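# Reorient three dice to total 12 on the mat

## Task

Reorient the three dice so that their upward faces sum to 12, with each die lying completely inside the mat and resting flat on a face when finished.

## Robot and tools

Robot: two UR7e-type arms, left_arm and right_arm, each with a parallel two-finger gripper (opening 0 to 50 mm) and a wrist camera. left_arm's base sits near (-0.011, +0.399, 0.013) m, right_arm's near (-0.056, -0.474, 0.013) m. A mount block, up to 12 cm long, sticks out from the wrist toward the gripper's -y side and turns with it.

Frames: all printed poses, velocities and targets are in the scene frame. Origin is on the table surface midway between the nominal bases; +x points out over the table, +y toward left_arm, +z up. Arm names do not match image sides. Gripper frame: fingers point along +z and close along x. end_effector_position is the point between the pads; fingertips extend 17.5 mm past it. Reported positions can be a few cm off, more at long reach.

execute_actions(actions, cameras): actions is a list of actions; each action is a table of 1 to 15 rows, one row per 1/30 s step; a short table repeats its final row until step 15. Each row has exactly 18 numbers in [-1, 1]: left dx, dy, dz, rx, ry, rz, left gripper position, force_limit, speed, then the same nine for the right arm. The six pose numbers are an offset, along scene axes, from that arm's Hand target as it was when the action began (every row counts from that start, not from the previous row; the next action starts fresh, so repeating an offset moves further). 1.0 = 0.6 m for dx/dy/dz and 180 degrees for rx/ry/rz, which form one rotation vector turning about the Hand target point. Six zeros means no new pose request for that arm, but gripper numbers are always applied (a 0 is a real command), so resend the previous gripper values to leave it unchanged. Images come only with an empty actions list or when cameras names them.

Gripper numbers: position +1 = fully open, about -0.65 = pads touching, -1 = close until blocked (use this to grip). force_limit maps -1/0/+1 to about 20/102/185 N per pad; speed maps -1/0/+1 to 20/85/150 mm/s; both start at +1 and only take effect after a position change of at least 0.01.

move(target, speed, blend, stop_force, zero, blocking, cameras): drives each gripper in a straight line toward a goal. target is one 18-number row, or a list of up to 15 such rows, with the same layout and scaling; every row is an offset from the Hand targets at the start of the move (not from the previous row). speed: path top speed in m/s, 0.002 to 3.6, default 0.25 (rotation up to twice that in rad/s); one value or one per target. blend: corner rounding in metres per waypoint, default 0 (full stop). stop_force: 3 to 120 N, one value for both arms; ends an arm's path when its wrist sensor feels that much push against its travel, then backs off slightly; not reliable for light loose objects or while rotating; all rows must share finger numbers. zero: with stop_force, true (default) re-zeroes the sensor first. blocking=false returns after 0.5 s while the move runs (not allowed with stop_force). Paths ignore obstacles and the other arm; the gripper lags and overshoots more at speed. Result adds a move: line (done, off_target, moving, held, fault) and limits (paced = pose clipped, held = steps withheld).

wait(seconds 0 to 3600): lets time pass, no new commands. stop(): brakes a running move. zoom_image(camera, region=[x0,y0,x1,y1] pixels, max 504x504): enlarges part of the latest image of cam_head_left, cam_head_right, cam_left_wrist or cam_right_wrist (each 896x504). zero_wrist_force(arm: left_arm or right_arm) tares the wrist sensor. read_manual(section="licences") gives licence text. finished_scene(scene) ends the scene with its number; call nothing after it.

Reading results: Hand target is the last commanded pose after clipping; the gripper often rests short of it, and the next offset counts from it. object_status: 0 moving, 1 blocked while opening, 2 blocked while closing (a grip), 3 reached the commanded position or pads met (usually nothing held). Opening in mm is about (250 - position_measured) x 0.202. Wrist force/torque are in the gripper's own axes, a push from a surface reads as force into the arm; a third line shows the peak since the last shown reading. Joint torques are total drive output and are noisy. Velocities are omitted when joints are within noise.

Limits and hazards: each step the commanded orientation is clipped to within 32 degrees of the measured one. Contact forces near 150 N, or joint torque at its limit (wrists 26.6 N m, others 142 N m), or a wrist lagging its plan by over 0.9 degrees (shoulder/elbow 7.5 degrees), stop the arm for 10 s. Arms are stiff: aiming even slightly beyond a firm contact can fault; to relieve a press, command back past the gripper. Avoid paths close to an arm's own base (elbow can whip round), arm-to-arm contact, and closing one gripper on the other's fingers. Motors above 70 °C give a MOTOR HOT line; 85 °C brakes the arm for 30 to 60 s. Do not knock or drop dice off the table or from height, release them while moving, or strike the table hard. Loose objects may occasionally be nudged by outside pushes.

Each tool is called by a JSON object that holds its "name" and its "arguments", one argument or row to a line.

## Session

{"name": "execute_actions", "arguments": {
  "actions": []
}}

Scene clock: 0.00 s.
left_arm: end_effector_position=(+0.5911, +0.6029, +0.2575) position_measured=4 object_status=3 end_effector_quat_wxyz=(+0.124, +0.990, -0.050, +0.048) | right_arm: end_effector_position=(+0.4916, +0.1796, +0.2129) position_measured=3 object_status=3 end_effector_quat_wxyz=(+0.130, -0.663, +0.737, -0.006)
Joint positions: left_arm=[0.25 -1.234 1.417 -1.78 -1.836 1.892] | right_arm=[4.146 -2.32 -0.942 -1.207 1.476 -1.987]
Joint velocities: within noise
Joint torques (N m): no reading
Motor temperatures (°C): left_arm=[42 37 39 44 52 49] | right_arm=[42 34 44 42 47 47]
Wrist force (N): no reading
Wrist torque (N m): no reading
Wrist force, peak (N): no reading
Hand target: left_arm +0.5911, +0.6029, +0.2575; +0.124, +0.990, -0.050, +0.048 | right_arm +0.4916, +0.1796, +0.2129; +0.130, -0.663, +0.737, -0.006
Tool commands: left_gripper/position=+0.992157 left_gripper/force_limit=+1.0 left_gripper/speed=+1.0 right_gripper/position=+1.0 right_gripper/force_limit=+1.0 right_gripper/speed=+1.0

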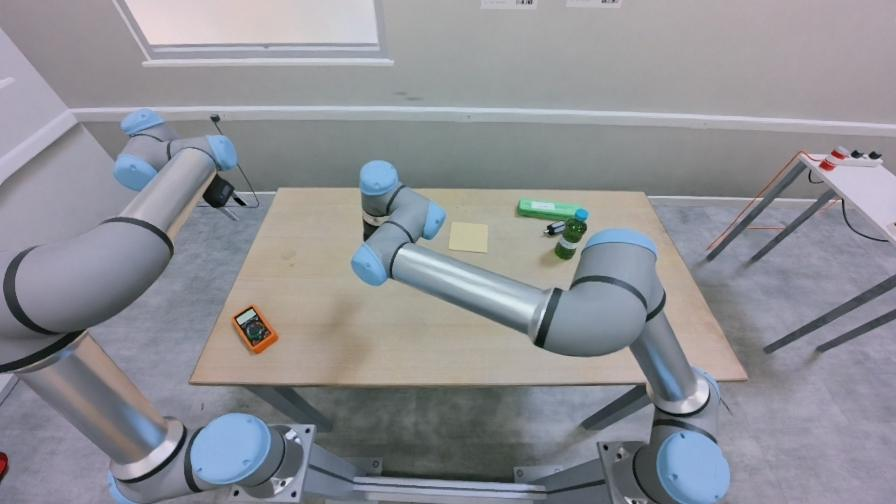

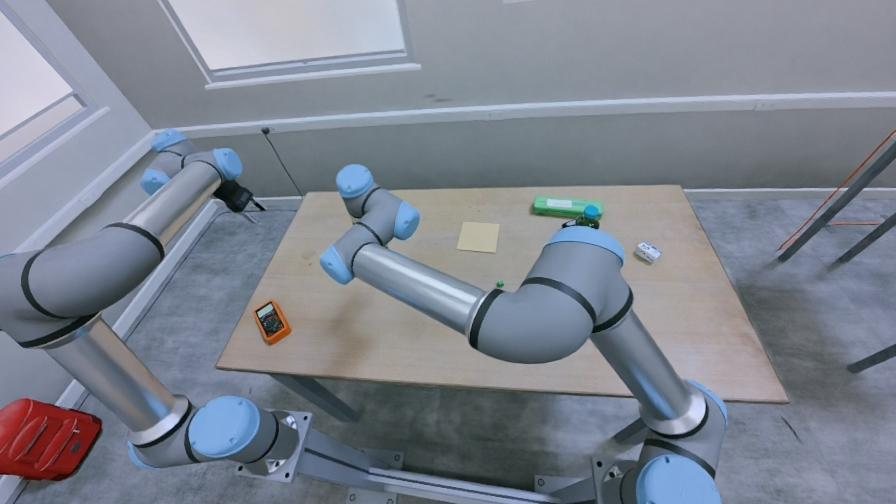

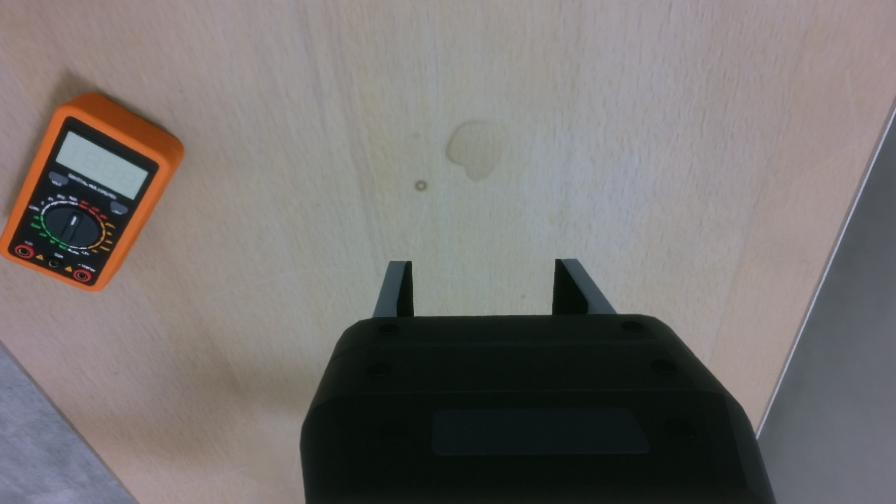

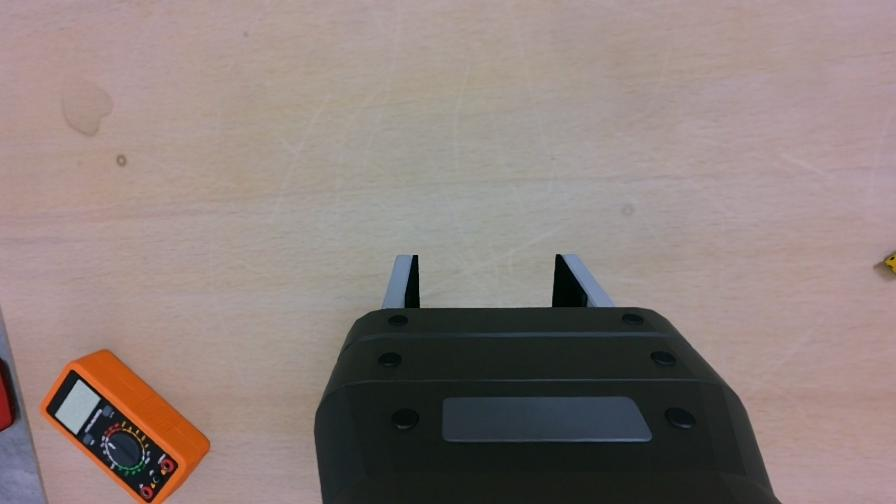

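{"name": "move", "arguments": {
  "target": [0,0,0,0,0,0,0.992157,1,1,-0.0693,-0.716,0.145,-0.0527,0.0642,0,1,1,1],
  "speed": 0.5,
  "cameras": ["all"]
}}

Scene clock: 39.53 s.
left_arm: end_effector_position=(+0.5911, +0.6029, +0.2575) position_measured=4 object_status=3 end_effector_quat_wxyz=(+0.124, +0.990, -0.050, +0.048) | right_arm: end_effector_position=(+0.4500, -0.2499, +0.2999) position_measured=3 object_status=3 end_effector_quat_wxyz=(+0.000, -0.668, +0.744, +0.000)
Joint positions: left_arm=[0.25 -1.234 1.417 -1.78 -1.836 1.892] | right_arm=[3.747 -1.681 -1.559 -1.473 1.57 -2.375]
Joint torques (N m): left_arm=[-0.13 -36.36 -23.51 -3.37 -0.81 0.04] | right_arm=[-5.83 29.13 39.14 4.11 -2.75 1.1]
Wrist force (N): left_arm=[0.0 0.1 -0.2] | right_arm=[1.2 0.4 -0.2]
Wrist torque (N m): left_arm=[0.01 0.01 0.00] | right_arm=[0.03 -0.18 0.00]
Wrist force, peak (N): left_arm=[0.2 -0.3 -0.2] | right_arm=[5.4 0.3 -0.8]
Hand target: left_arm +0.5911, +0.6029, +0.2575; +0.124, +0.990, -0.050, +0.048 | right_arm +0.4500, -0.2500, +0.2999; +0.000, -0.668, +0.744, +0.000
Off the commanded pose: left_arm 0.000 m, 0 deg | right_arm 0.000 m, 0 deg.
move: done
cam_right_wrist: T_world_to_cam=[[-0.11617, -0.99321, 0.0055, -0.18673], [-0.93416, 0.11114, 0.33911, 0.36501], [-0.33742, 0.03426, -0.94073, 0.59939]] pos_world=[0.52153, -0.24656, 0.44111]

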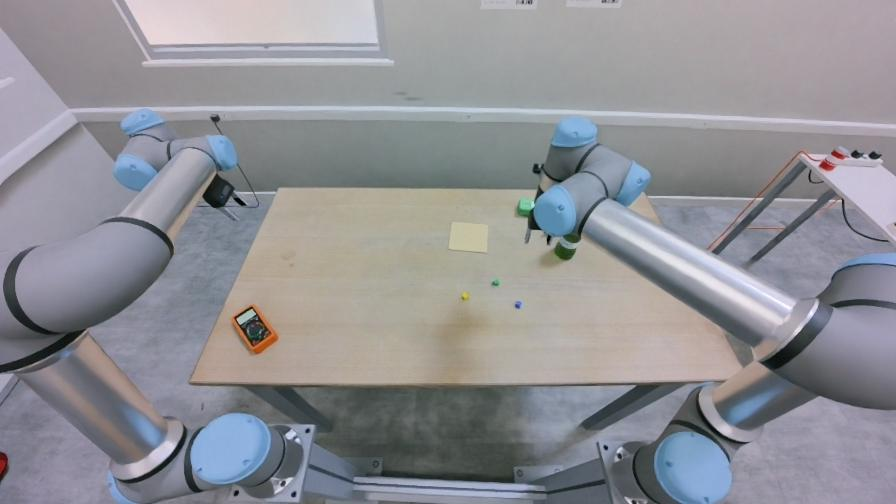

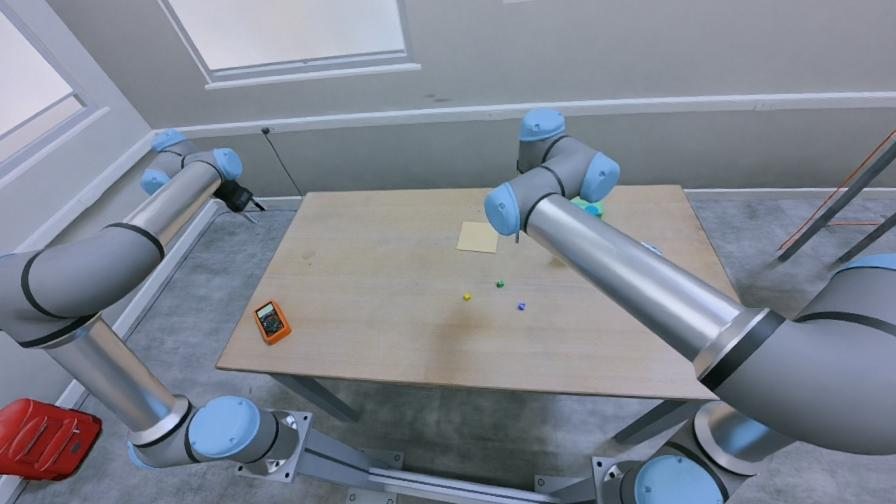

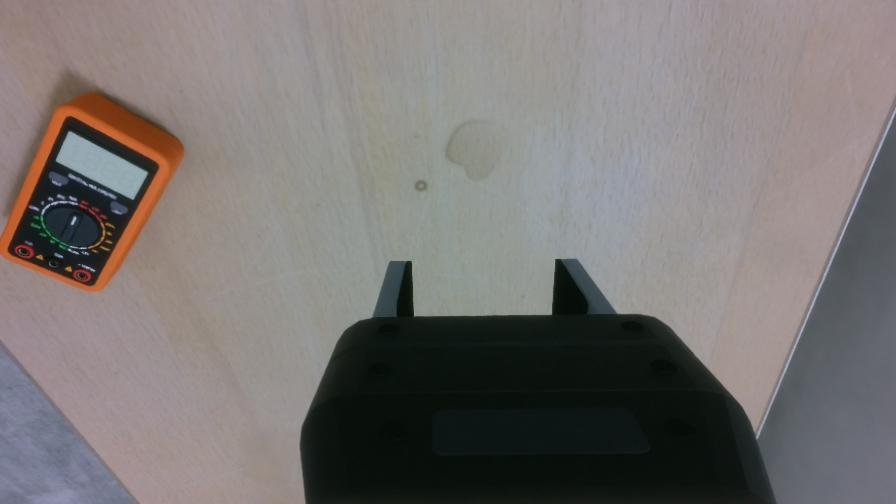

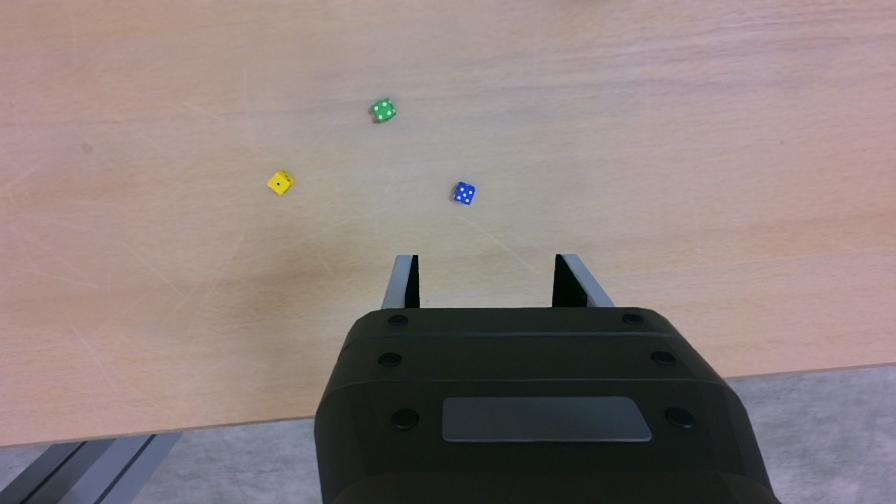

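{"name": "zoom_image", "arguments": {
  "camera": "cam_right_wrist",
  "region": [240, 80, 500, 226]
}}

{"name": "zoom_image", "arguments": {
  "camera": "cam_head_left",
  "region": [420, 200, 560, 320]
}}

{"name": "zoom_image", "arguments": {
  "camera": "cam_head_right",
  "region": [420, 200, 560, 320]
}}

Scaled by 1.938 from the camera's image (finer frame: 1280x720).

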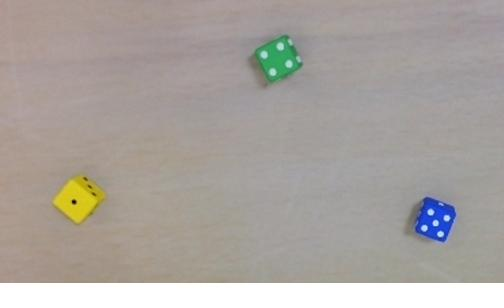

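Scaled by 3.600 from the camera's image (finer frame: 1280x720).

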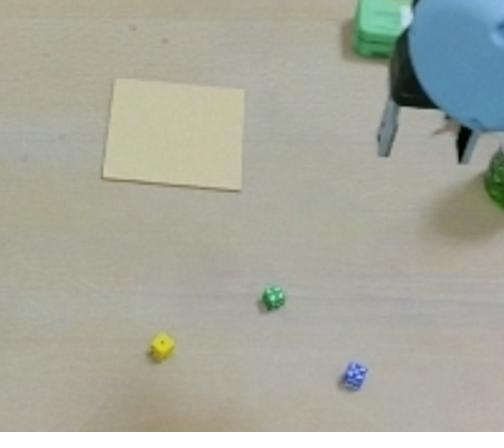

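Scaled by 3.600 from the camera's image (finer frame: 1280x720).

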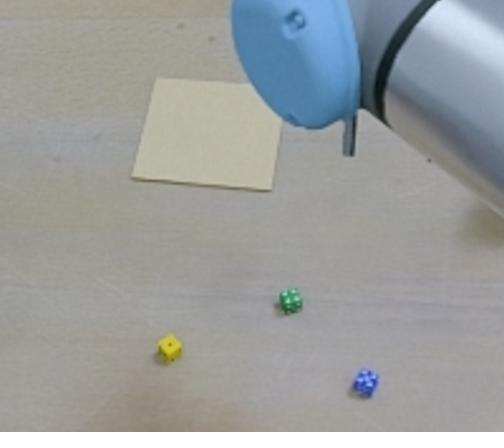

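{"name": "move", "arguments": {
  "target": [0,0,0,0,0,0,0.992157,1,1,-0.0467,0.005,-0.35,0,0,0,1,1,1],
  "speed": 0.5,
  "cameras": ["cam_right_wrist"]
}}

{"name": "zoom_image", "arguments": {
  "camera": "cam_right_wrist",
  "region": [340, 80, 640, 320]
}}

Scene clock: 96.17 s.
left_arm: end_effector_position=(+0.5911, +0.6029, +0.2575) position_measured=4 object_status=3 end_effector_quat_wxyz=(+0.124, +0.990, -0.050, +0.048) | right_arm: end_effector_position=(+0.4220, -0.2469, +0.0900) position_measured=3 object_status=3 end_effector_quat_wxyz=(+0.000, -0.668, +0.744, +0.000)
Joint positions: left_arm=[0.25 -1.234 1.417 -1.78 -1.836 1.892] | right_arm=[3.785 -1.811 -1.985 -0.916 1.57 -2.337]
Joint torques (N m): left_arm=[0.17 -36.67 -25.18 -3.27 -0.73 -0.07] | right_arm=[-6.38 36.04 13.97 5.46 -2.28 -2.45]
Wrist force (N): left_arm=[0.1 -0.1 0.2] | right_arm=[1.2 0.6 -0.1]
Wrist torque (N m): left_arm=[-0.01 -0.01 0.00] | right_arm=[0.06 -0.16 0.02]
Wrist force, peak (N): left_arm=[-0.4 -0.3 0.1] | right_arm=[1.3 1.3 3.9]
Hand target: left_arm +0.5911, +0.6029, +0.2575; +0.124, +0.990, -0.050, +0.048 | right_arm +0.4220, -0.2470, +0.0899; +0.000, -0.668, +0.744, +0.000
Off the commanded pose: left_arm 0.000 m, 0 deg | right_arm 0.000 m, 0 deg.
move: done
cam_right_wrist: T_world_to_cam=[[-0.11617, -0.99321, 0.0055, -0.18583], [-0.93416, 0.11114, 0.33911, 0.40979], [-0.33742, 0.03426, -0.94073, 0.39242]] pos_world=[0.49363, -0.24356, 0.23121]

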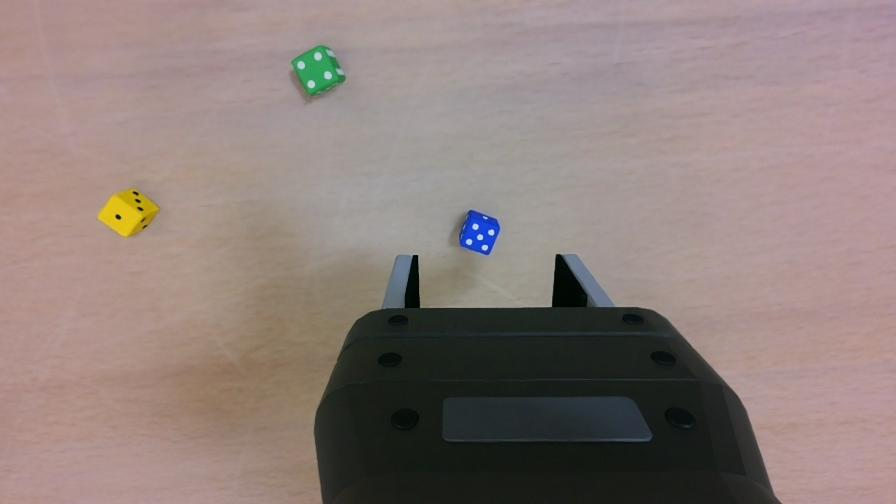

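Scaled by 1.680 from the camera's image (finer frame: 1280x720).

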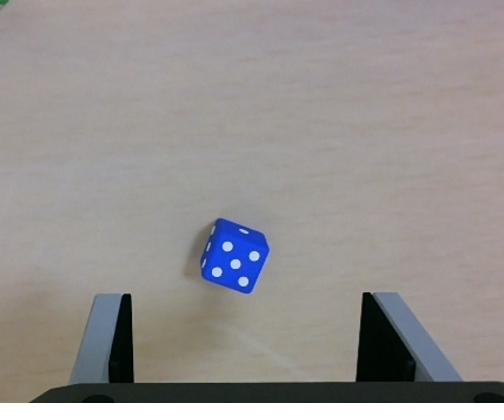

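{"name": "zoom_image", "arguments": {
  "camera": "cam_right_wrist",
  "region": [80, 160, 200, 260]
}}

{"name": "zoom_image", "arguments": {
  "camera": "cam_right_wrist",
  "region": [270, 20, 390, 120]
}}

Scaled by 4.200 from the camera's image (finer frame: 1280x720).

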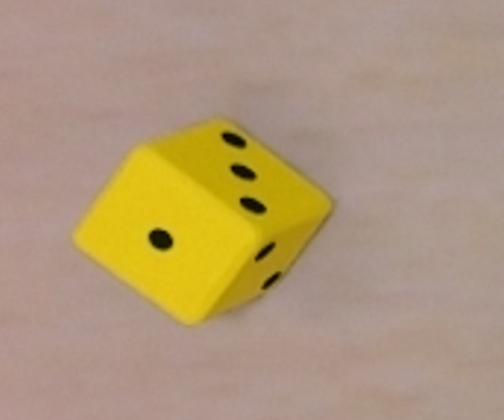

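Scaled by 4.200 from the camera's image (finer frame: 1280x720).

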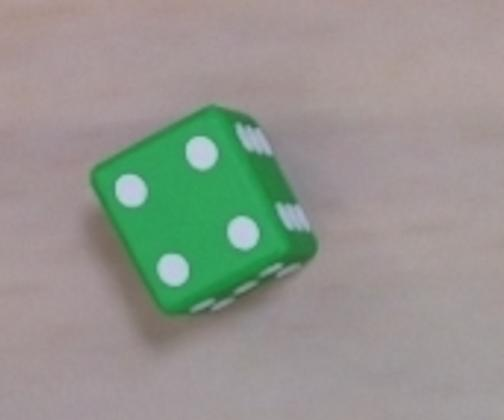

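{"name": "move", "arguments": {
  "target": [0,0,0,0,0,0,0.992157,1,1,0,0,-0.09,0,0,-0.1056,1,1,1],
  "speed": 0.4,
  "cameras": ["cam_right_wrist"]
}}

{"name": "move", "arguments": {
  "target": [0,0,0,0,0,0,0.992157,1,1,0,0,-0.05,0,0,0,1,1,1],
  "speed": 0.02,
  "stop_force": 4,
  "cameras": ["cam_right_wrist"]
}}

Scene clock: 159.63 s.
left_arm: end_effector_position=(+0.5911, +0.6029, +0.2575) position_measured=4 object_status=3 end_effector_quat_wxyz=(+0.124, +0.990, -0.050, +0.048) | right_arm: end_effector_position=(+0.4219, -0.2471, +0.0358) position_measured=3 object_status=3 end_effector_quat_wxyz=(+0.000, -0.537, +0.844, +0.000)
Joint positions: left_arm=[0.25 -1.234 1.417 -1.78 -1.836 1.892] | right_arm=[3.785 -1.905 -2.038 -0.77 1.57 -2.005]
Joint torques (N m): left_arm=[0.55 -37.05 -24.02 -3.39 -0.93 0.01] | right_arm=[6.54 50.24 31.02 1.23 -2.39 0.86]
Wrist force (N): left_arm=[-0.1 0.1 0.0] | right_arm=[1.3 0.5 -0.3]
Wrist torque (N m): left_arm=[0.02 0.01 0.00] | right_arm=[0.02 -0.19 0.08]
Wrist force, peak (N): left_arm=[0.4 -0.1 0.2] | right_arm=[1.5 0.6 -1.2]
Hand target: left_arm +0.5911, +0.6029, +0.2575; +0.124, +0.990, -0.050, +0.048 | right_arm +0.4220, -0.2470, +0.0359; +0.000, -0.536, +0.844, +0.000
Off the commanded pose: left_arm 0.000 m, 0 deg | right_arm 0.000 m, 0 deg.
move: done
cam_right_wrist: T_world_to_cam=[[-0.43315, -0.90131, 0.00573, -0.02926], [-0.84703, 0.40922, 0.33923, 0.46494], [-0.3081, 0.14208, -0.94069, 0.35566]] pos_world=[0.49072, -0.26717, 0.17701]

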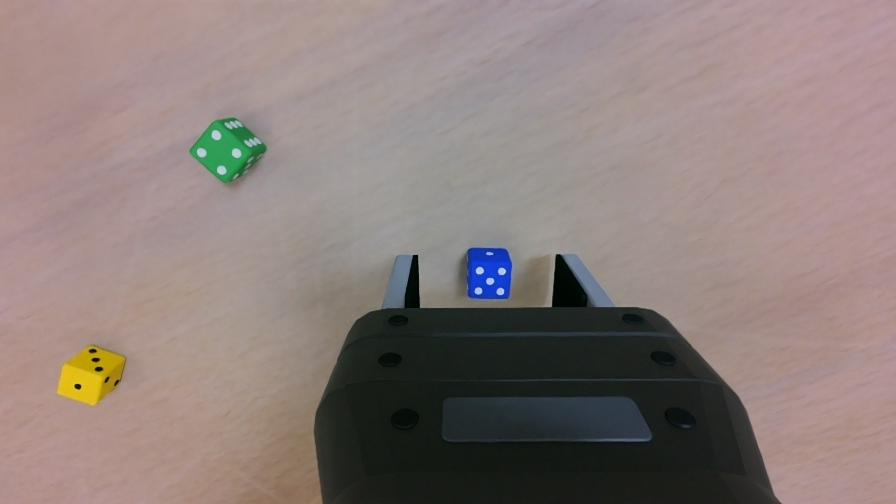

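Scene clock: 161.83 s.
left_arm: end_effector_position=(+0.5911, +0.6029, +0.2575) position_measured=4 object_status=3 end_effector_quat_wxyz=(+0.124, +0.990, -0.050, +0.048) | right_arm: end_effector_position=(+0.4220, -0.2470, +0.0182) position_measured=3 object_status=3 end_effector_quat_wxyz=(+0.000, -0.536, +0.844, +0.000)
Joint positions: left_arm=[0.25 -1.234 1.417 -1.78 -1.836 1.892] | right_arm=[3.785 -1.939 -2.051 -0.723 1.57 -2.005]
Joint torques (N m): left_arm=[-0.45 -36.68 -23.93 -3.51 -0.95 0.02] | right_arm=[5.11 50.05 29.45 4.92 -1.21 2.62]
Wrist force (N): left_arm=[0.1 -0.2 0.3] | right_arm=[1.1 0.5 -1.3]
Wrist torque (N m): left_arm=[-0.02 -0.01 0.00] | right_arm=[0.08 -0.24 0.08]
Wrist force, peak (N): left_arm=[-0.1 0.1 0.5] | right_arm=[6.9 3.8 -42.2]
Hand target: left_arm +0.5911, +0.6029, +0.2575; +0.124, +0.990, -0.050, +0.048 | right_arm +0.4220, -0.2470, +0.0182; +0.000, -0.536, +0.844, +0.000 (not the last commanded pose)
Off the commanded pose: left_arm 0.000 m, 0 deg | right_arm 0.012 m, 0 deg.
move: contact (right_arm)
cam_right_wrist: T_world_to_cam=[[-0.43338, -0.90119, 0.00555, -0.02899], [-0.84699, 0.40941, 0.33911, 0.47096], [-0.30788, 0.14227, -0.94073, 0.33905]] pos_world=[0.49072, -0.26717, 0.15941]

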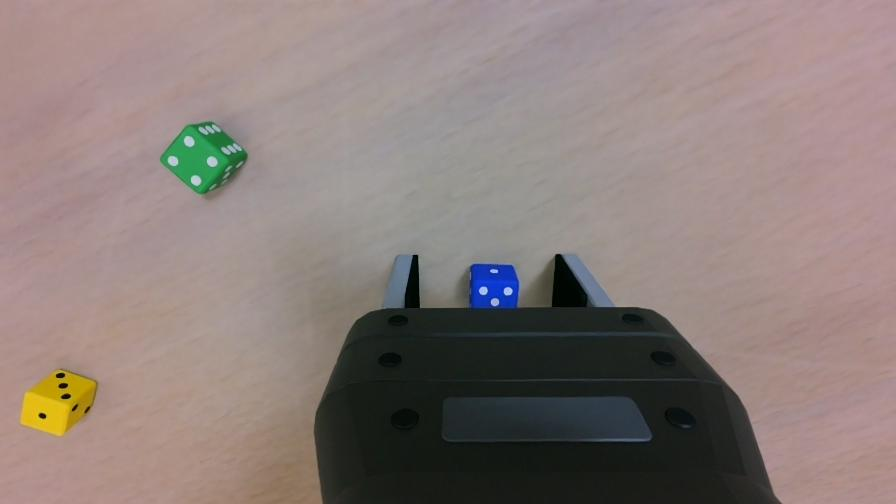

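{"name": "move", "arguments": {
  "target": [
    [0,0,0,0,0,0,0.992157,1,1,0,0,0.0025,0,0,0,1,1,1],
    [0,0,0,0,0,0,0.992157,1,1,0,0,0.0025,0,0,0,-1,-0.9,-0.3],
    [0,0,0,0,0,0,0.992157,1,1,0,0,0.12,0,0,0,-1,-0.9,-0.3],
    [0,0,0,0,0,0,0.992157,1,1,0.43,0.1783,0.12,0,0,0.117,-1,-0.9,-0.3]
  ],
  "speed": 0.5,
  "blend": [0,0,0.03,0],
  "cameras": ["all"]
}}

Scene clock: 181.27 s.
left_arm: end_effector_position=(+0.5911, +0.6029, +0.2575) position_measured=4 object_status=3 end_effector_quat_wxyz=(+0.124, +0.990, -0.050, +0.048) | right_arm: end_effector_position=(+0.6799, -0.1401, +0.0902) position_measured=174 object_status=2 end_effector_quat_wxyz=(+0.000, -0.682, +0.732, +0.000)
Joint positions: left_arm=[0.25 -1.234 1.417 -1.78 -1.836 1.892] | right_arm=[3.678 -2.422 -0.994 -1.297 1.57 -2.479]
Joint torques (N m): left_arm=[-0.45 -36.26 -25.03 -3.52 -1.19 0.06] | right_arm=[7.16 58.65 37.88 3.19 -1.04 -0.34]
Wrist force (N): left_arm=[0.1 0.0 0.3] | right_arm=[1.5 0.9 -0.3]
Wrist torque (N m): left_arm=[0.01 -0.01 0.00] | right_arm=[0.13 -0.23 -0.01]
Wrist force, peak (N): left_arm=[0.3 -0.5 0.0] | right_arm=[3.2 3.0 -3.6]
Hand target: left_arm +0.5911, +0.6029, +0.2575; +0.124, +0.990, -0.050, +0.048 | right_arm +0.6800, -0.1400, +0.0902; +0.000, +0.682, -0.732, +0.000
Off the commanded pose: left_arm 0.000 m, 0 deg | right_arm 0.000 m, 0 deg.
move: done
cam_right_wrist: T_world_to_cam=[[-0.08079, -0.99672, 0.0053, -0.07421], [-0.93749, 0.0778, 0.3392, 0.63631], [-0.3385, 0.02244, -0.9407, 0.47503]] pos_world=[0.75133, -0.13413, 0.23141]

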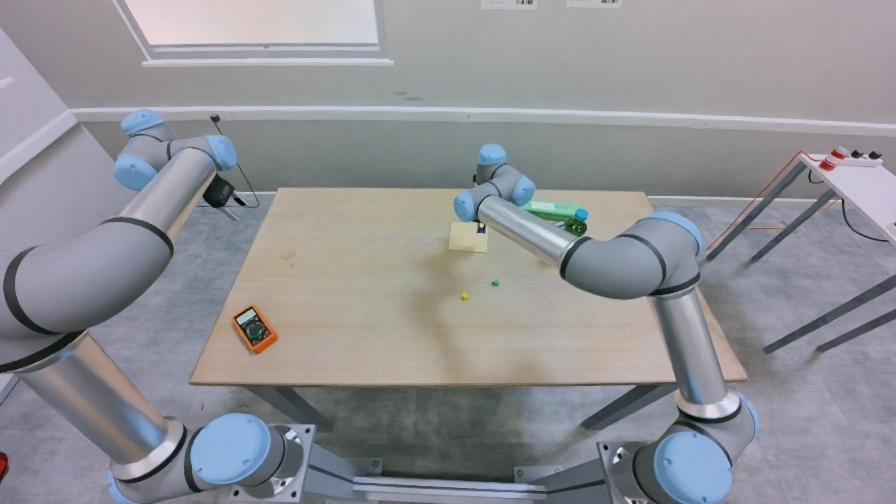

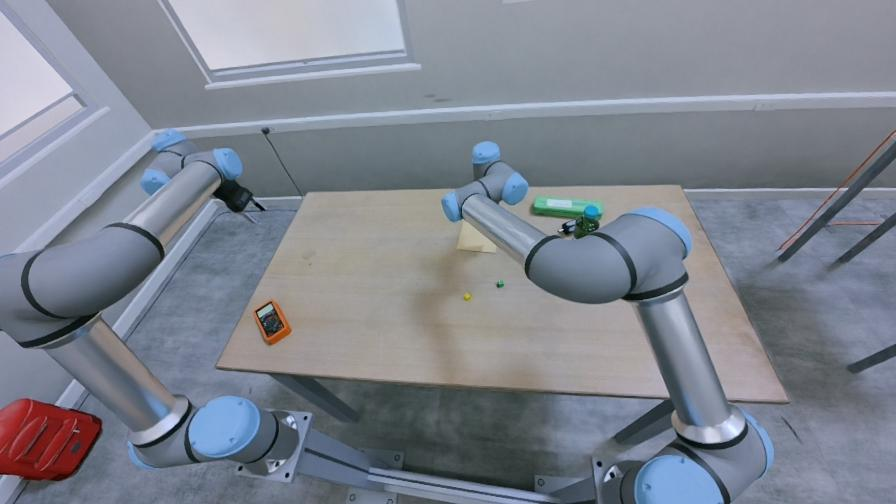

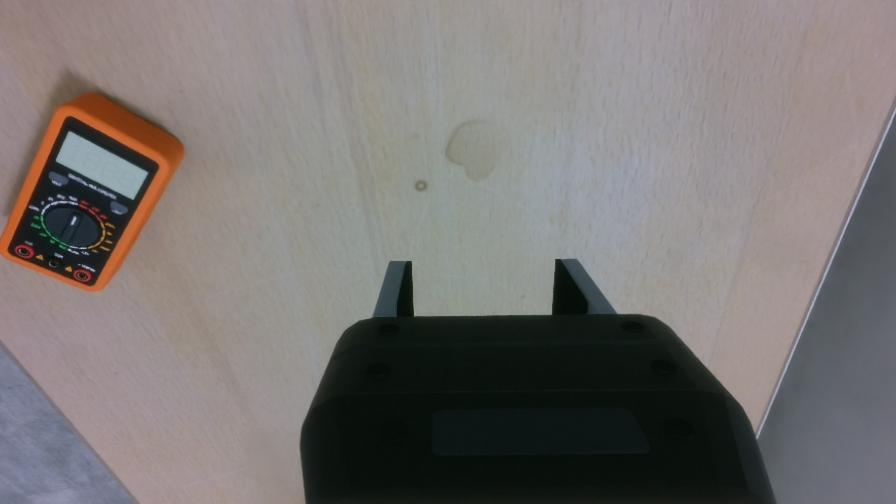

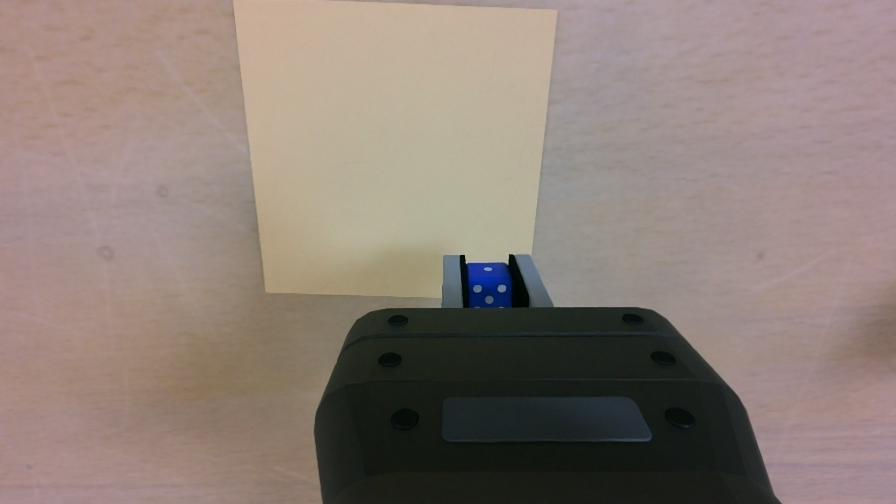

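{"name": "move", "arguments": {
  "target": [0,0,0,0,0,0,0.992157,1,1,0,0,-0.103,0,0,0,-1,-0.9,-0.3],
  "speed": 0.3
}}

{"name": "move", "arguments": {
  "target": [0,0,0,0,0,0,0.992157,1,1,0,0,-0.03,0,0,0,-1,-0.9,-0.3],
  "speed": 0.01,
  "stop_force": 3,
  "cameras": ["cam_right_wrist"]
}}

Scene clock: 194.17 s.
left_arm: end_effector_position=(+0.5911, +0.6029, +0.2575) position_measured=4 object_status=3 end_effector_quat_wxyz=(+0.124, +0.990, -0.050, +0.048) | right_arm: end_effector_position=(+0.6799, -0.1400, +0.0285) position_measured=174 object_status=2 end_effector_quat_wxyz=(+0.000, -0.682, +0.732, +0.000)
Joint positions: left_arm=[0.25 -1.234 1.417 -1.78 -1.836 1.892] | right_arm=[3.678 -2.477 -1.055 -1.18 1.57 -2.479]
Joint torques (N m): left_arm=[0.02 -36.35 -22.67 -3.45 -1.11 -0.08] | right_arm=[-2.93 72.98 23.59 3.7 -1.07 -1.33]
Wrist force (N): left_arm=[0.1 -0.1 0.4] | right_arm=[1.6 0.6 -0.1]
Wrist torque (N m): left_arm=[-0.03 -0.02 0.00] | right_arm=[0.07 -0.25 -0.01]
Wrist force, peak (N): left_arm=[0.1 -0.6 0.2] | right_arm=[1.6 0.9 3.9]
Hand target: left_arm +0.5911, +0.6029, +0.2575; +0.124, +0.990, -0.050, +0.048 | right_arm +0.6800, -0.1400, +0.0284; +0.000, +0.682, -0.732, +0.000
Off the commanded pose: left_arm 0.000 m, 0 deg | right_arm 0.000 m, 0 deg.
move: done

Scene clock: 195.77 s.
left_arm: end_effector_position=(+0.5911, +0.6029, +0.2575) position_measured=4 object_status=3 end_effector_quat_wxyz=(+0.124, +0.990, -0.050, +0.048) | right_arm: end_effector_position=(+0.6800, -0.1400, +0.0246) position_measured=174 object_status=2 end_effector_quat_wxyz=(+0.000, -0.682, +0.732, +0.000)
Joint positions: left_arm=[0.25 -1.234 1.417 -1.78 -1.836 1.892] | right_arm=[3.678 -2.481 -1.058 -1.173 1.57 -2.479]
Joint torques (N m): left_arm=[-0.49 -36.36 -24.8 -3.52 -1.33 0.03] | right_arm=[-4.54 77.47 35.77 1.07 -0.93 -1.12]
Wrist force (N): left_arm=[-0.1 -0.1 0.3] | right_arm=[1.3 0.6 -1.9]
Wrist torque (N m): left_arm=[-0.01 0.01 0.00] | right_arm=[0.09 -0.23 0.00]
Wrist force, peak (N): left_arm=[0.2 -0.2 0.4] | right_arm=[3.6 4.1 -11.3]
Hand target: left_arm +0.5911, +0.6029, +0.2575; +0.124, +0.990, -0.050, +0.048 | right_arm +0.6800, -0.1400, +0.0246; +0.000, +0.682, -0.732, +0.000 (not the last commanded pose)
Off the commanded pose: left_arm 0.000 m, 0 deg | right_arm 0.014 m, 0 deg.
move: contact (right_arm)
cam_right_wrist: T_world_to_cam=[[-0.08059, -0.99673, 0.00554, -0.07395], [-0.93752, 0.07769, 0.33915, 0.65866], [-0.33847, 0.02214, -0.94072, 0.41329]] pos_world=[0.75143, -0.13403, 0.16581]

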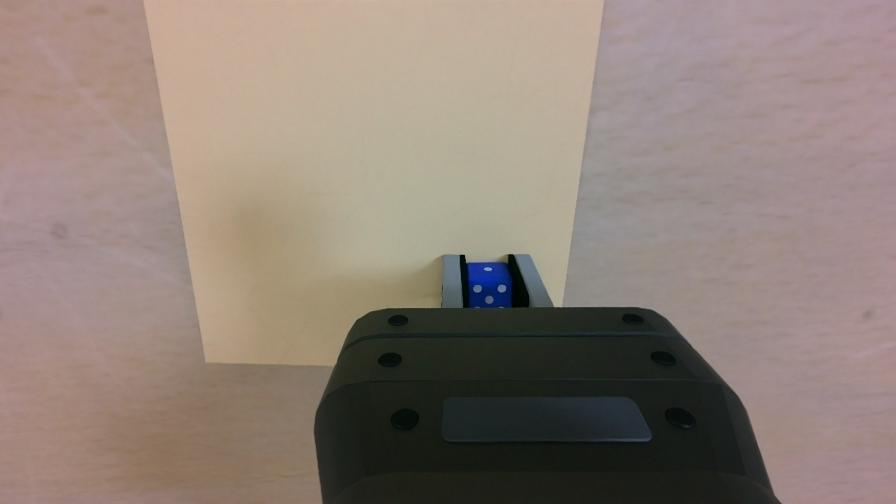

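{"name": "move", "arguments": {
  "target": [
    [0,0,0,0,0,0,0.992157,1,1,0,0,0.0,0,0,0,0.175,-0.9,-0.3],
    [0,0,0,0,0,0,0.992157,1,1,0,0,0.1,0,0,0,0.175,-0.9,-0.3],
    [0,0,0,0,0,0,0.992157,1,1,-0.13,0,0.1,0,0,0,0.175,-0.9,-0.3],
    [0,0,0,0,0,0,0.992157,1,1,-0.13,0,0.0025,0,0,0,0.175,-0.9,-0.3]
  ],
  "speed": 0.3,
  "blend": [0,0.02,0.02,0]
}}

{"name": "move", "arguments": {
  "target": [0,0,0,0,0,0,0.992157,1,1,0,0,-0.03,0,0,0,0.175,-0.9,-0.3],
  "speed": 0.01,
  "stop_force": 3,
  "cameras": ["cam_right_wrist","cam_head_left"]
}}

Scene clock: 207.07 s.
left_arm: end_effector_position=(+0.5911, +0.6029, +0.2575) position_measured=4 object_status=3 end_effector_quat_wxyz=(+0.124, +0.990, -0.050, +0.048) | right_arm: end_effector_position=(+0.6020, -0.1400, +0.0262) position_measured=126 object_status=3 end_effector_quat_wxyz=(+0.000, -0.682, +0.732, +0.000)
Joint positions: left_arm=[0.25 -1.234 1.417 -1.78 -1.836 1.892] | right_arm=[3.738 -2.319 -1.361 -1.032 1.57 -2.419]
Joint torques (N m): left_arm=[-0.54 -36.28 -24.12 -3.57 -1.44 -0.19] | right_arm=[-6.47 60.7 25.34 4.39 -2.69 -2.47]
Wrist force (N): left_arm=[-0.1 -0.3 0.3] | right_arm=[1.6 0.7 -0.4]
Wrist torque (N m): left_arm=[-0.05 0.00 0.00] | right_arm=[0.08 -0.26 0.04]
Wrist force, peak (N): left_arm=[0.0 -0.5 0.2] | right_arm=[1.5 4.0 -3.0]
Hand target: left_arm +0.5911, +0.6029, +0.2575; +0.124, +0.990, -0.050, +0.048 | right_arm +0.6020, -0.1400, +0.0261; +0.000, +0.682, -0.732, +0.000
Off the commanded pose: left_arm 0.000 m, 0 deg | right_arm 0.000 m, 0 deg.
move: done

Scene clock: 209.00 s.
left_arm: end_effector_position=(+0.5911, +0.6029, +0.2575) position_measured=4 object_status=3 end_effector_quat_wxyz=(+0.124, +0.990, -0.050, +0.048) | right_arm: end_effector_position=(+0.6020, -0.1400, +0.0188) position_measured=126 object_status=3 end_effector_quat_wxyz=(+0.000, -0.682, +0.732, +0.000)
Joint positions: left_arm=[0.25 -1.234 1.417 -1.78 -1.836 1.892] | right_arm=[3.738 -2.329 -1.366 -1.018 1.57 -2.419]
Joint torques (N m): left_arm=[0.5 -37.35 -23.98 -3.55 -1.12 0.1] | right_arm=[-5.17 66.39 30.83 0.38 -2.56 -2.38]
Wrist force (N): left_arm=[0.1 0.0 0.2] | right_arm=[0.4 -0.6 -7.2]
Wrist torque (N m): left_arm=[0.00 -0.01 0.00] | right_arm=[0.12 -0.35 0.07]
Wrist force, peak (N): left_arm=[0.2 -0.1 0.4] | right_arm=[3.3 3.1 -18.3]
Hand target: left_arm +0.5911, +0.6029, +0.2575; +0.124, +0.990, -0.050, +0.048 | right_arm +0.6020, -0.1400, +0.0188; +0.000, +0.682, -0.732, +0.000 (not the last commanded pose)
Off the commanded pose: left_arm 0.000 m, 0 deg | right_arm 0.011 m, 0 deg.
move: contact (right_arm)
cam_right_wrist: T_world_to_cam=[[-0.08059, -0.99673, 0.00554, -0.08021], [-0.93752, 0.07769, 0.33915, 0.5875], [-0.33847, 0.02214, -0.94072, 0.38143]] pos_world=[0.67343, -0.13403, 0.16001]
Images, in order (width x height): cam_head_left 896x504, cam_right_wrist 896x504.

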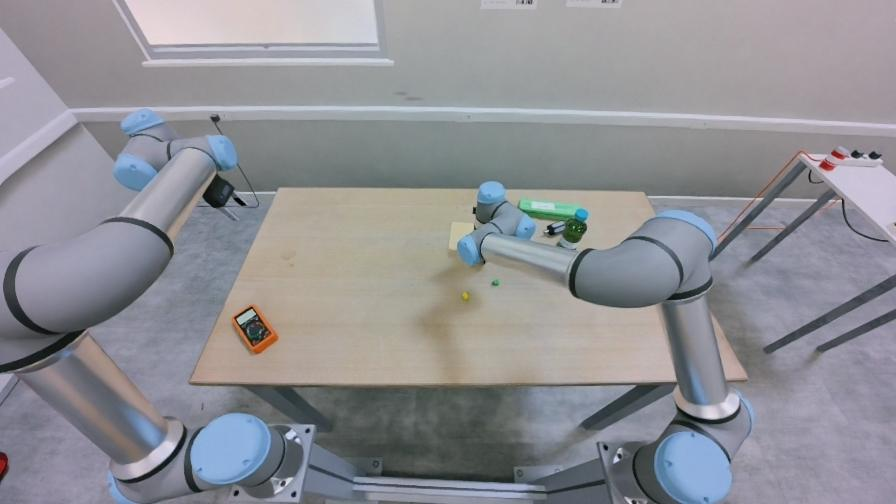

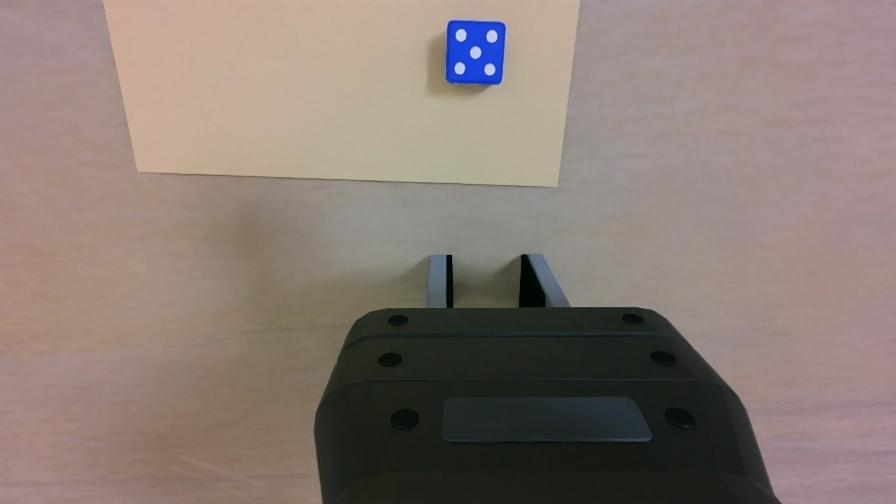

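{"name": "move", "arguments": {
  "target": [
    [0,0,0,0,0,0,0.992157,1,1,0,0,0.1,0,0,0,0.4,-0.9,-0.3],
    [0,0,0,0,0,0,0.992157,1,1,-0.195,0.0457,0.0853,0.0967,0.1938,-0.2406,0.4,-0.9,-0.3]
  ],
  "speed": 0.4,
  "blend": [0.02,0],
  "cameras": ["cam_right_wrist","cam_head_left","cam_head_right"]
}}

Scene clock: 242.30 s.
left_arm: end_effector_position=(+0.5911, +0.6029, +0.2575) position_measured=4 object_status=3 end_effector_quat_wxyz=(+0.124, +0.990, -0.050, +0.048) | right_arm: end_effector_position=(+0.4850, -0.1126, +0.0701) position_measured=92 object_status=3 end_effector_quat_wxyz=(-0.114, -0.331, +0.886, +0.305)
Joint positions: left_arm=[0.25 -1.234 1.417 -1.78 -1.836 1.892] | right_arm=[3.638 -2.22 -1.538 -1.081 2.223 -1.777]
Joint torques (N m): left_arm=[-0.73 -37.15 -23.53 -3.74 -1.41 0] | right_arm=[6.18 41.72 30.15 0.84 1.01 -0.83]
Wrist force (N): left_arm=[-0.1 -0.1 0.0] | right_arm=[1.9 3.0 0.0]
Wrist torque (N m): left_arm=[-0.02 0.02 0.00] | right_arm=[0.38 -0.36 0.18]
Wrist force, peak (N): left_arm=[0.0 -0.2 0.6] | right_arm=[2.1 0.3 -7.5]
Hand target: left_arm +0.5911, +0.6029, +0.2575; +0.124, +0.990, -0.050, +0.048 | right_arm +0.4850, -0.1126, +0.0700; -0.114, -0.331, +0.886, +0.305
Off the commanded pose: left_arm 0.000 m, 0 deg | right_arm 0.000 m, 0 deg.
move: done
cam_right_wrist: T_world_to_cam=[[-0.75814, -0.65201, 0.01058, 0.3045], [-0.34037, 0.4095, 0.84644, 0.17054], [-0.55622, 0.63811, -0.53238, 0.53583]] pos_world=[0.58694, -0.21322, 0.1377]
Images, in order (width x height): cam_head_left 896x504, cam_head_right 896x504, cam_right_wrist 896x504.

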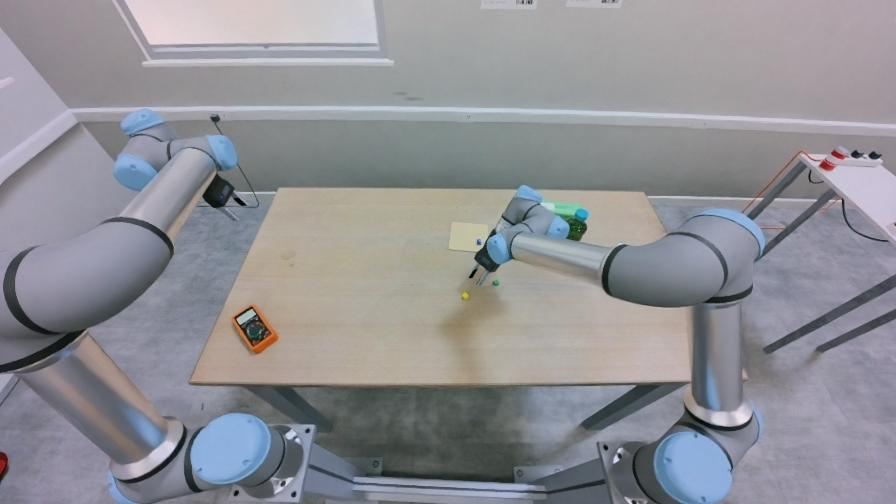

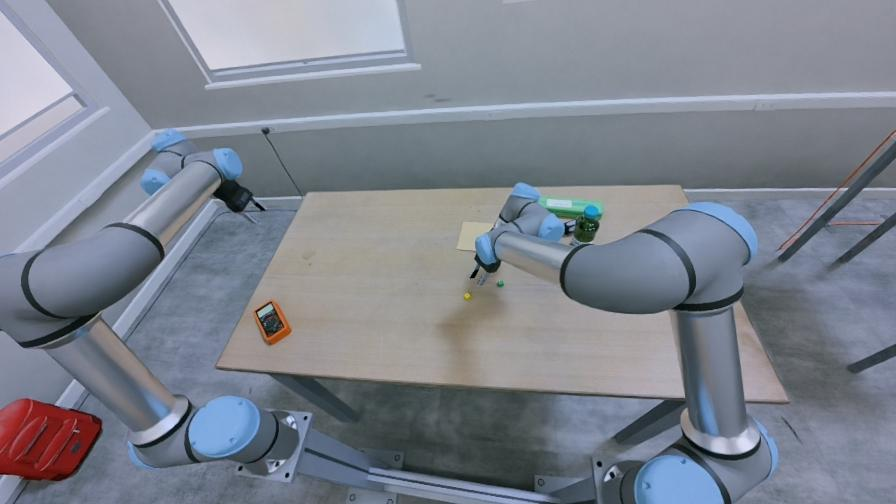

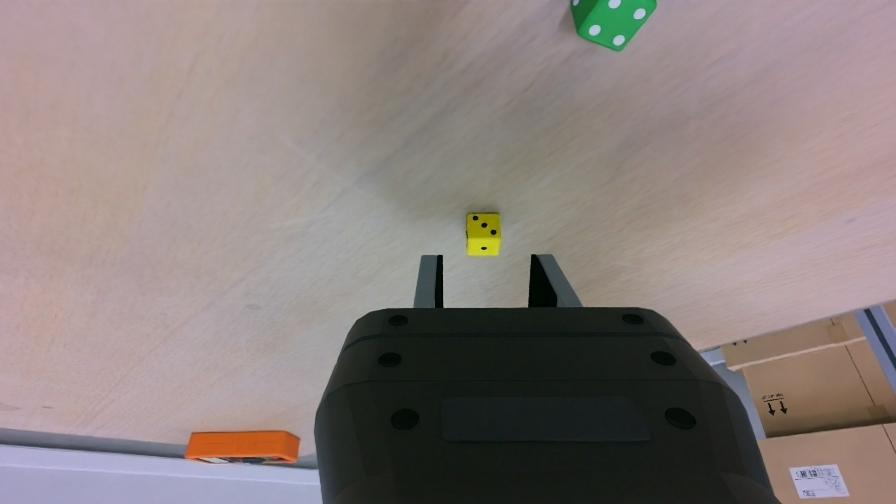

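{"name": "move", "arguments": {
  "target": [0,0,0,0,0,0,0.992157,1,1,-0.0360,0.0365,-0.0658,0,0,0,0.4,-0.9,-0.3],
  "speed": 0.2
}}

{"name": "move", "arguments": {
  "target": [0,0,0,0,0,0,0.992157,1,1,-0.0072,0.0073,-0.0132,0,0,0,0.4,-0.9,-0.3],
  "speed": 0.02,
  "stop_force": 3,
  "cameras": ["cam_right_wrist"]
}}

Scene clock: 254.33 s.
left_arm: end_effector_position=(+0.5911, +0.6029, +0.2575) position_measured=4 object_status=3 end_effector_quat_wxyz=(+0.124, +0.990, -0.050, +0.048) | right_arm: end_effector_position=(+0.4633, -0.0907, +0.0304) position_measured=92 object_status=3 end_effector_quat_wxyz=(-0.114, -0.331, +0.886, +0.305)
Joint positions: left_arm=[0.25 -1.234 1.417 -1.78 -1.836 1.892] | right_arm=[3.683 -2.26 -1.604 -0.941 2.229 -1.72]
Joint torques (N m): left_arm=[0.75 -37.27 -23.22 -3.6 -1.32 0.11] | right_arm=[0.45 66.49 28.04 3.6 -1.13 -2.06]
Wrist force (N): left_arm=[0.0 0.0 0.1] | right_arm=[2.0 2.7 0.0]
Wrist torque (N m): left_arm=[0.01 0.00 0.00] | right_arm=[0.36 -0.40 0.15]
Wrist force, peak (N): left_arm=[0.2 0.0 0.6] | right_arm=[1.7 2.8 -2.9]
Hand target: left_arm +0.5911, +0.6029, +0.2575; +0.124, +0.990, -0.050, +0.048 | right_arm +0.4634, -0.0907, +0.0305; -0.114, -0.331, +0.886, +0.305
Off the commanded pose: left_arm 0.000 m, 0 deg | right_arm 0.000 m, 0 deg.
move: done

Scene clock: 256.10 s.
left_arm: end_effector_position=(+0.5911, +0.6029, +0.2575) position_measured=4 object_status=3 end_effector_quat_wxyz=(+0.124, +0.990, -0.050, +0.048) | right_arm: end_effector_position=(+0.4591, -0.0863, +0.0226) position_measured=92 object_status=3 end_effector_quat_wxyz=(-0.114, -0.331, +0.886, +0.305)
Joint positions: left_arm=[0.25 -1.234 1.417 -1.78 -1.836 1.892] | right_arm=[3.692 -2.269 -1.615 -0.913 2.229 -1.709]
Joint torques (N m): left_arm=[0.96 -35.53 -23.27 -3.65 -1.38 0.2] | right_arm=[-6.58 66.84 32.61 0.35 2.85 -2.23]
Wrist force (N): left_arm=[0.0 -0.1 0.2] | right_arm=[2.0 2.9 0.0]
Wrist torque (N m): left_arm=[-0.01 0.00 0.00] | right_arm=[0.40 -0.41 0.08]
Wrist force, peak (N): left_arm=[0.2 -0.2 0.4] | right_arm=[1.9 3.2 -0.1]
Hand target: left_arm +0.5911, +0.6029, +0.2575; +0.124, +0.990, -0.050, +0.048 | right_arm +0.4591, -0.0863, +0.0226; -0.114, -0.331, +0.886, +0.305
Off the commanded pose: left_arm 0.000 m, 0 deg | right_arm 0.000 m, 0 deg.
move: done
cam_right_wrist: T_world_to_cam=[[-0.75813, -0.65202, 0.01085, 0.30241], [-0.34006, 0.4095, 0.84656, 0.19094], [-0.55642, 0.63811, -0.53218, 0.47939]] pos_world=[0.56094, -0.18692, 0.0902]

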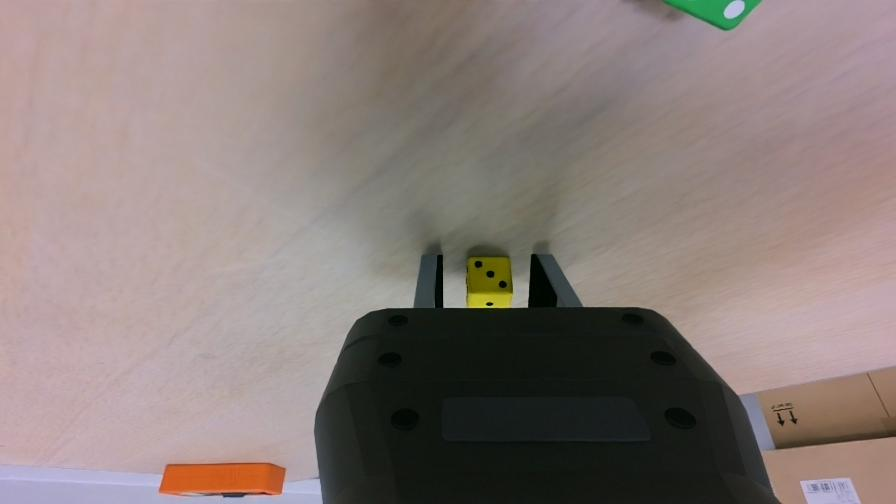

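{"name": "move", "arguments": {
  "target": [
    [0,0,0,0,0,0,0.992157,1,1,0,0,0,0,0,0,-1,-0.9,-0.3],
    [0,0,0,0,0,0,0.992157,1,1,0,0,0.1,0,0,0,-1,-0.9,-0.3],
    [0,0,0,0,0,0,0.992157,1,1,0.3642,0.037,0.1,-0.2104,-0.4219,0.2039,-1,-0.9,-0.3],
    [0,0,0,0,0,0,0.992157,1,1,0.3642,0.037,0.0223,-0.2104,-0.4219,0.2039,-1,-0.9,-0.3]
  ],
  "speed": [0.3,0.3,0.6,0.3],
  "blend": [0,0.02,0.02,0],
  "cameras": ["cam_right_wrist"]
}}

{"name": "zoom_image", "arguments": {
  "camera": "cam_right_wrist",
  "region": [400, 160, 580, 310]
}}

Scene clock: 275.57 s.
left_arm: end_effector_position=(+0.5911, +0.6029, +0.2575) position_measured=4 object_status=3 end_effector_quat_wxyz=(+0.124, +0.990, -0.050, +0.048) | right_arm: end_effector_position=(+0.6776, -0.0640, +0.0361) position_measured=175 object_status=2 end_effector_quat_wxyz=(+0.261, -0.630, +0.676, -0.280)
Joint positions: left_arm=[0.25 -1.234 1.417 -1.78 -1.836 1.892] | right_arm=[3.934 -2.438 -1.508 -0.22 0.974 -2.395]
Joint torques (N m): left_arm=[0.36 -35.79 -23.94 -3.44 -1.71 -0.1] | right_arm=[-6.23 56.09 12.84 3.84 -3.97 -2.52]
Wrist force (N): left_arm=[0.0 -0.2 0.3] | right_arm=[-0.3 -1.4 1.0]
Wrist torque (N m): left_arm=[-0.04 0.00 0.00] | right_arm=[-0.11 0.04 -0.12]
Wrist force, peak (N): left_arm=[0.0 -0.2 0.6] | right_arm=[2.3 5.1 -2.4]
Hand target: left_arm +0.5911, +0.6029, +0.2575; +0.124, +0.990, -0.050, +0.048 | right_arm +0.6776, -0.0641, +0.0359; -0.261, +0.630, -0.676, +0.280
Off the commanded pose: left_arm 0.000 m, 0 deg | right_arm 0.000 m, 0 deg.
move: done
cam_right_wrist: T_world_to_cam=[[-0.08103, -0.9967, -0.00391, 0.00217], [-0.90188, 0.07499, -0.42543, 0.64986], [0.42433, -0.03095, -0.90498, -0.09996]] pos_world=[0.62869, -0.04966, 0.18602]

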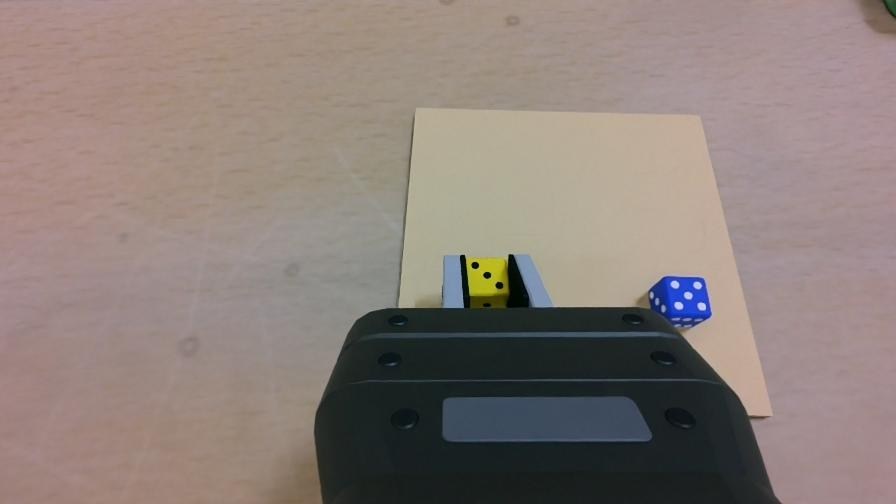

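Scaled by 2.800 from the camera's image (finer frame: 1280x720).

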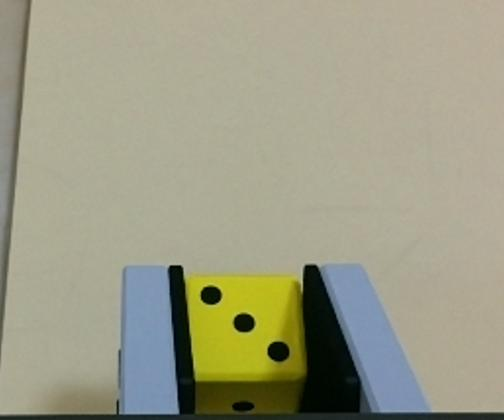

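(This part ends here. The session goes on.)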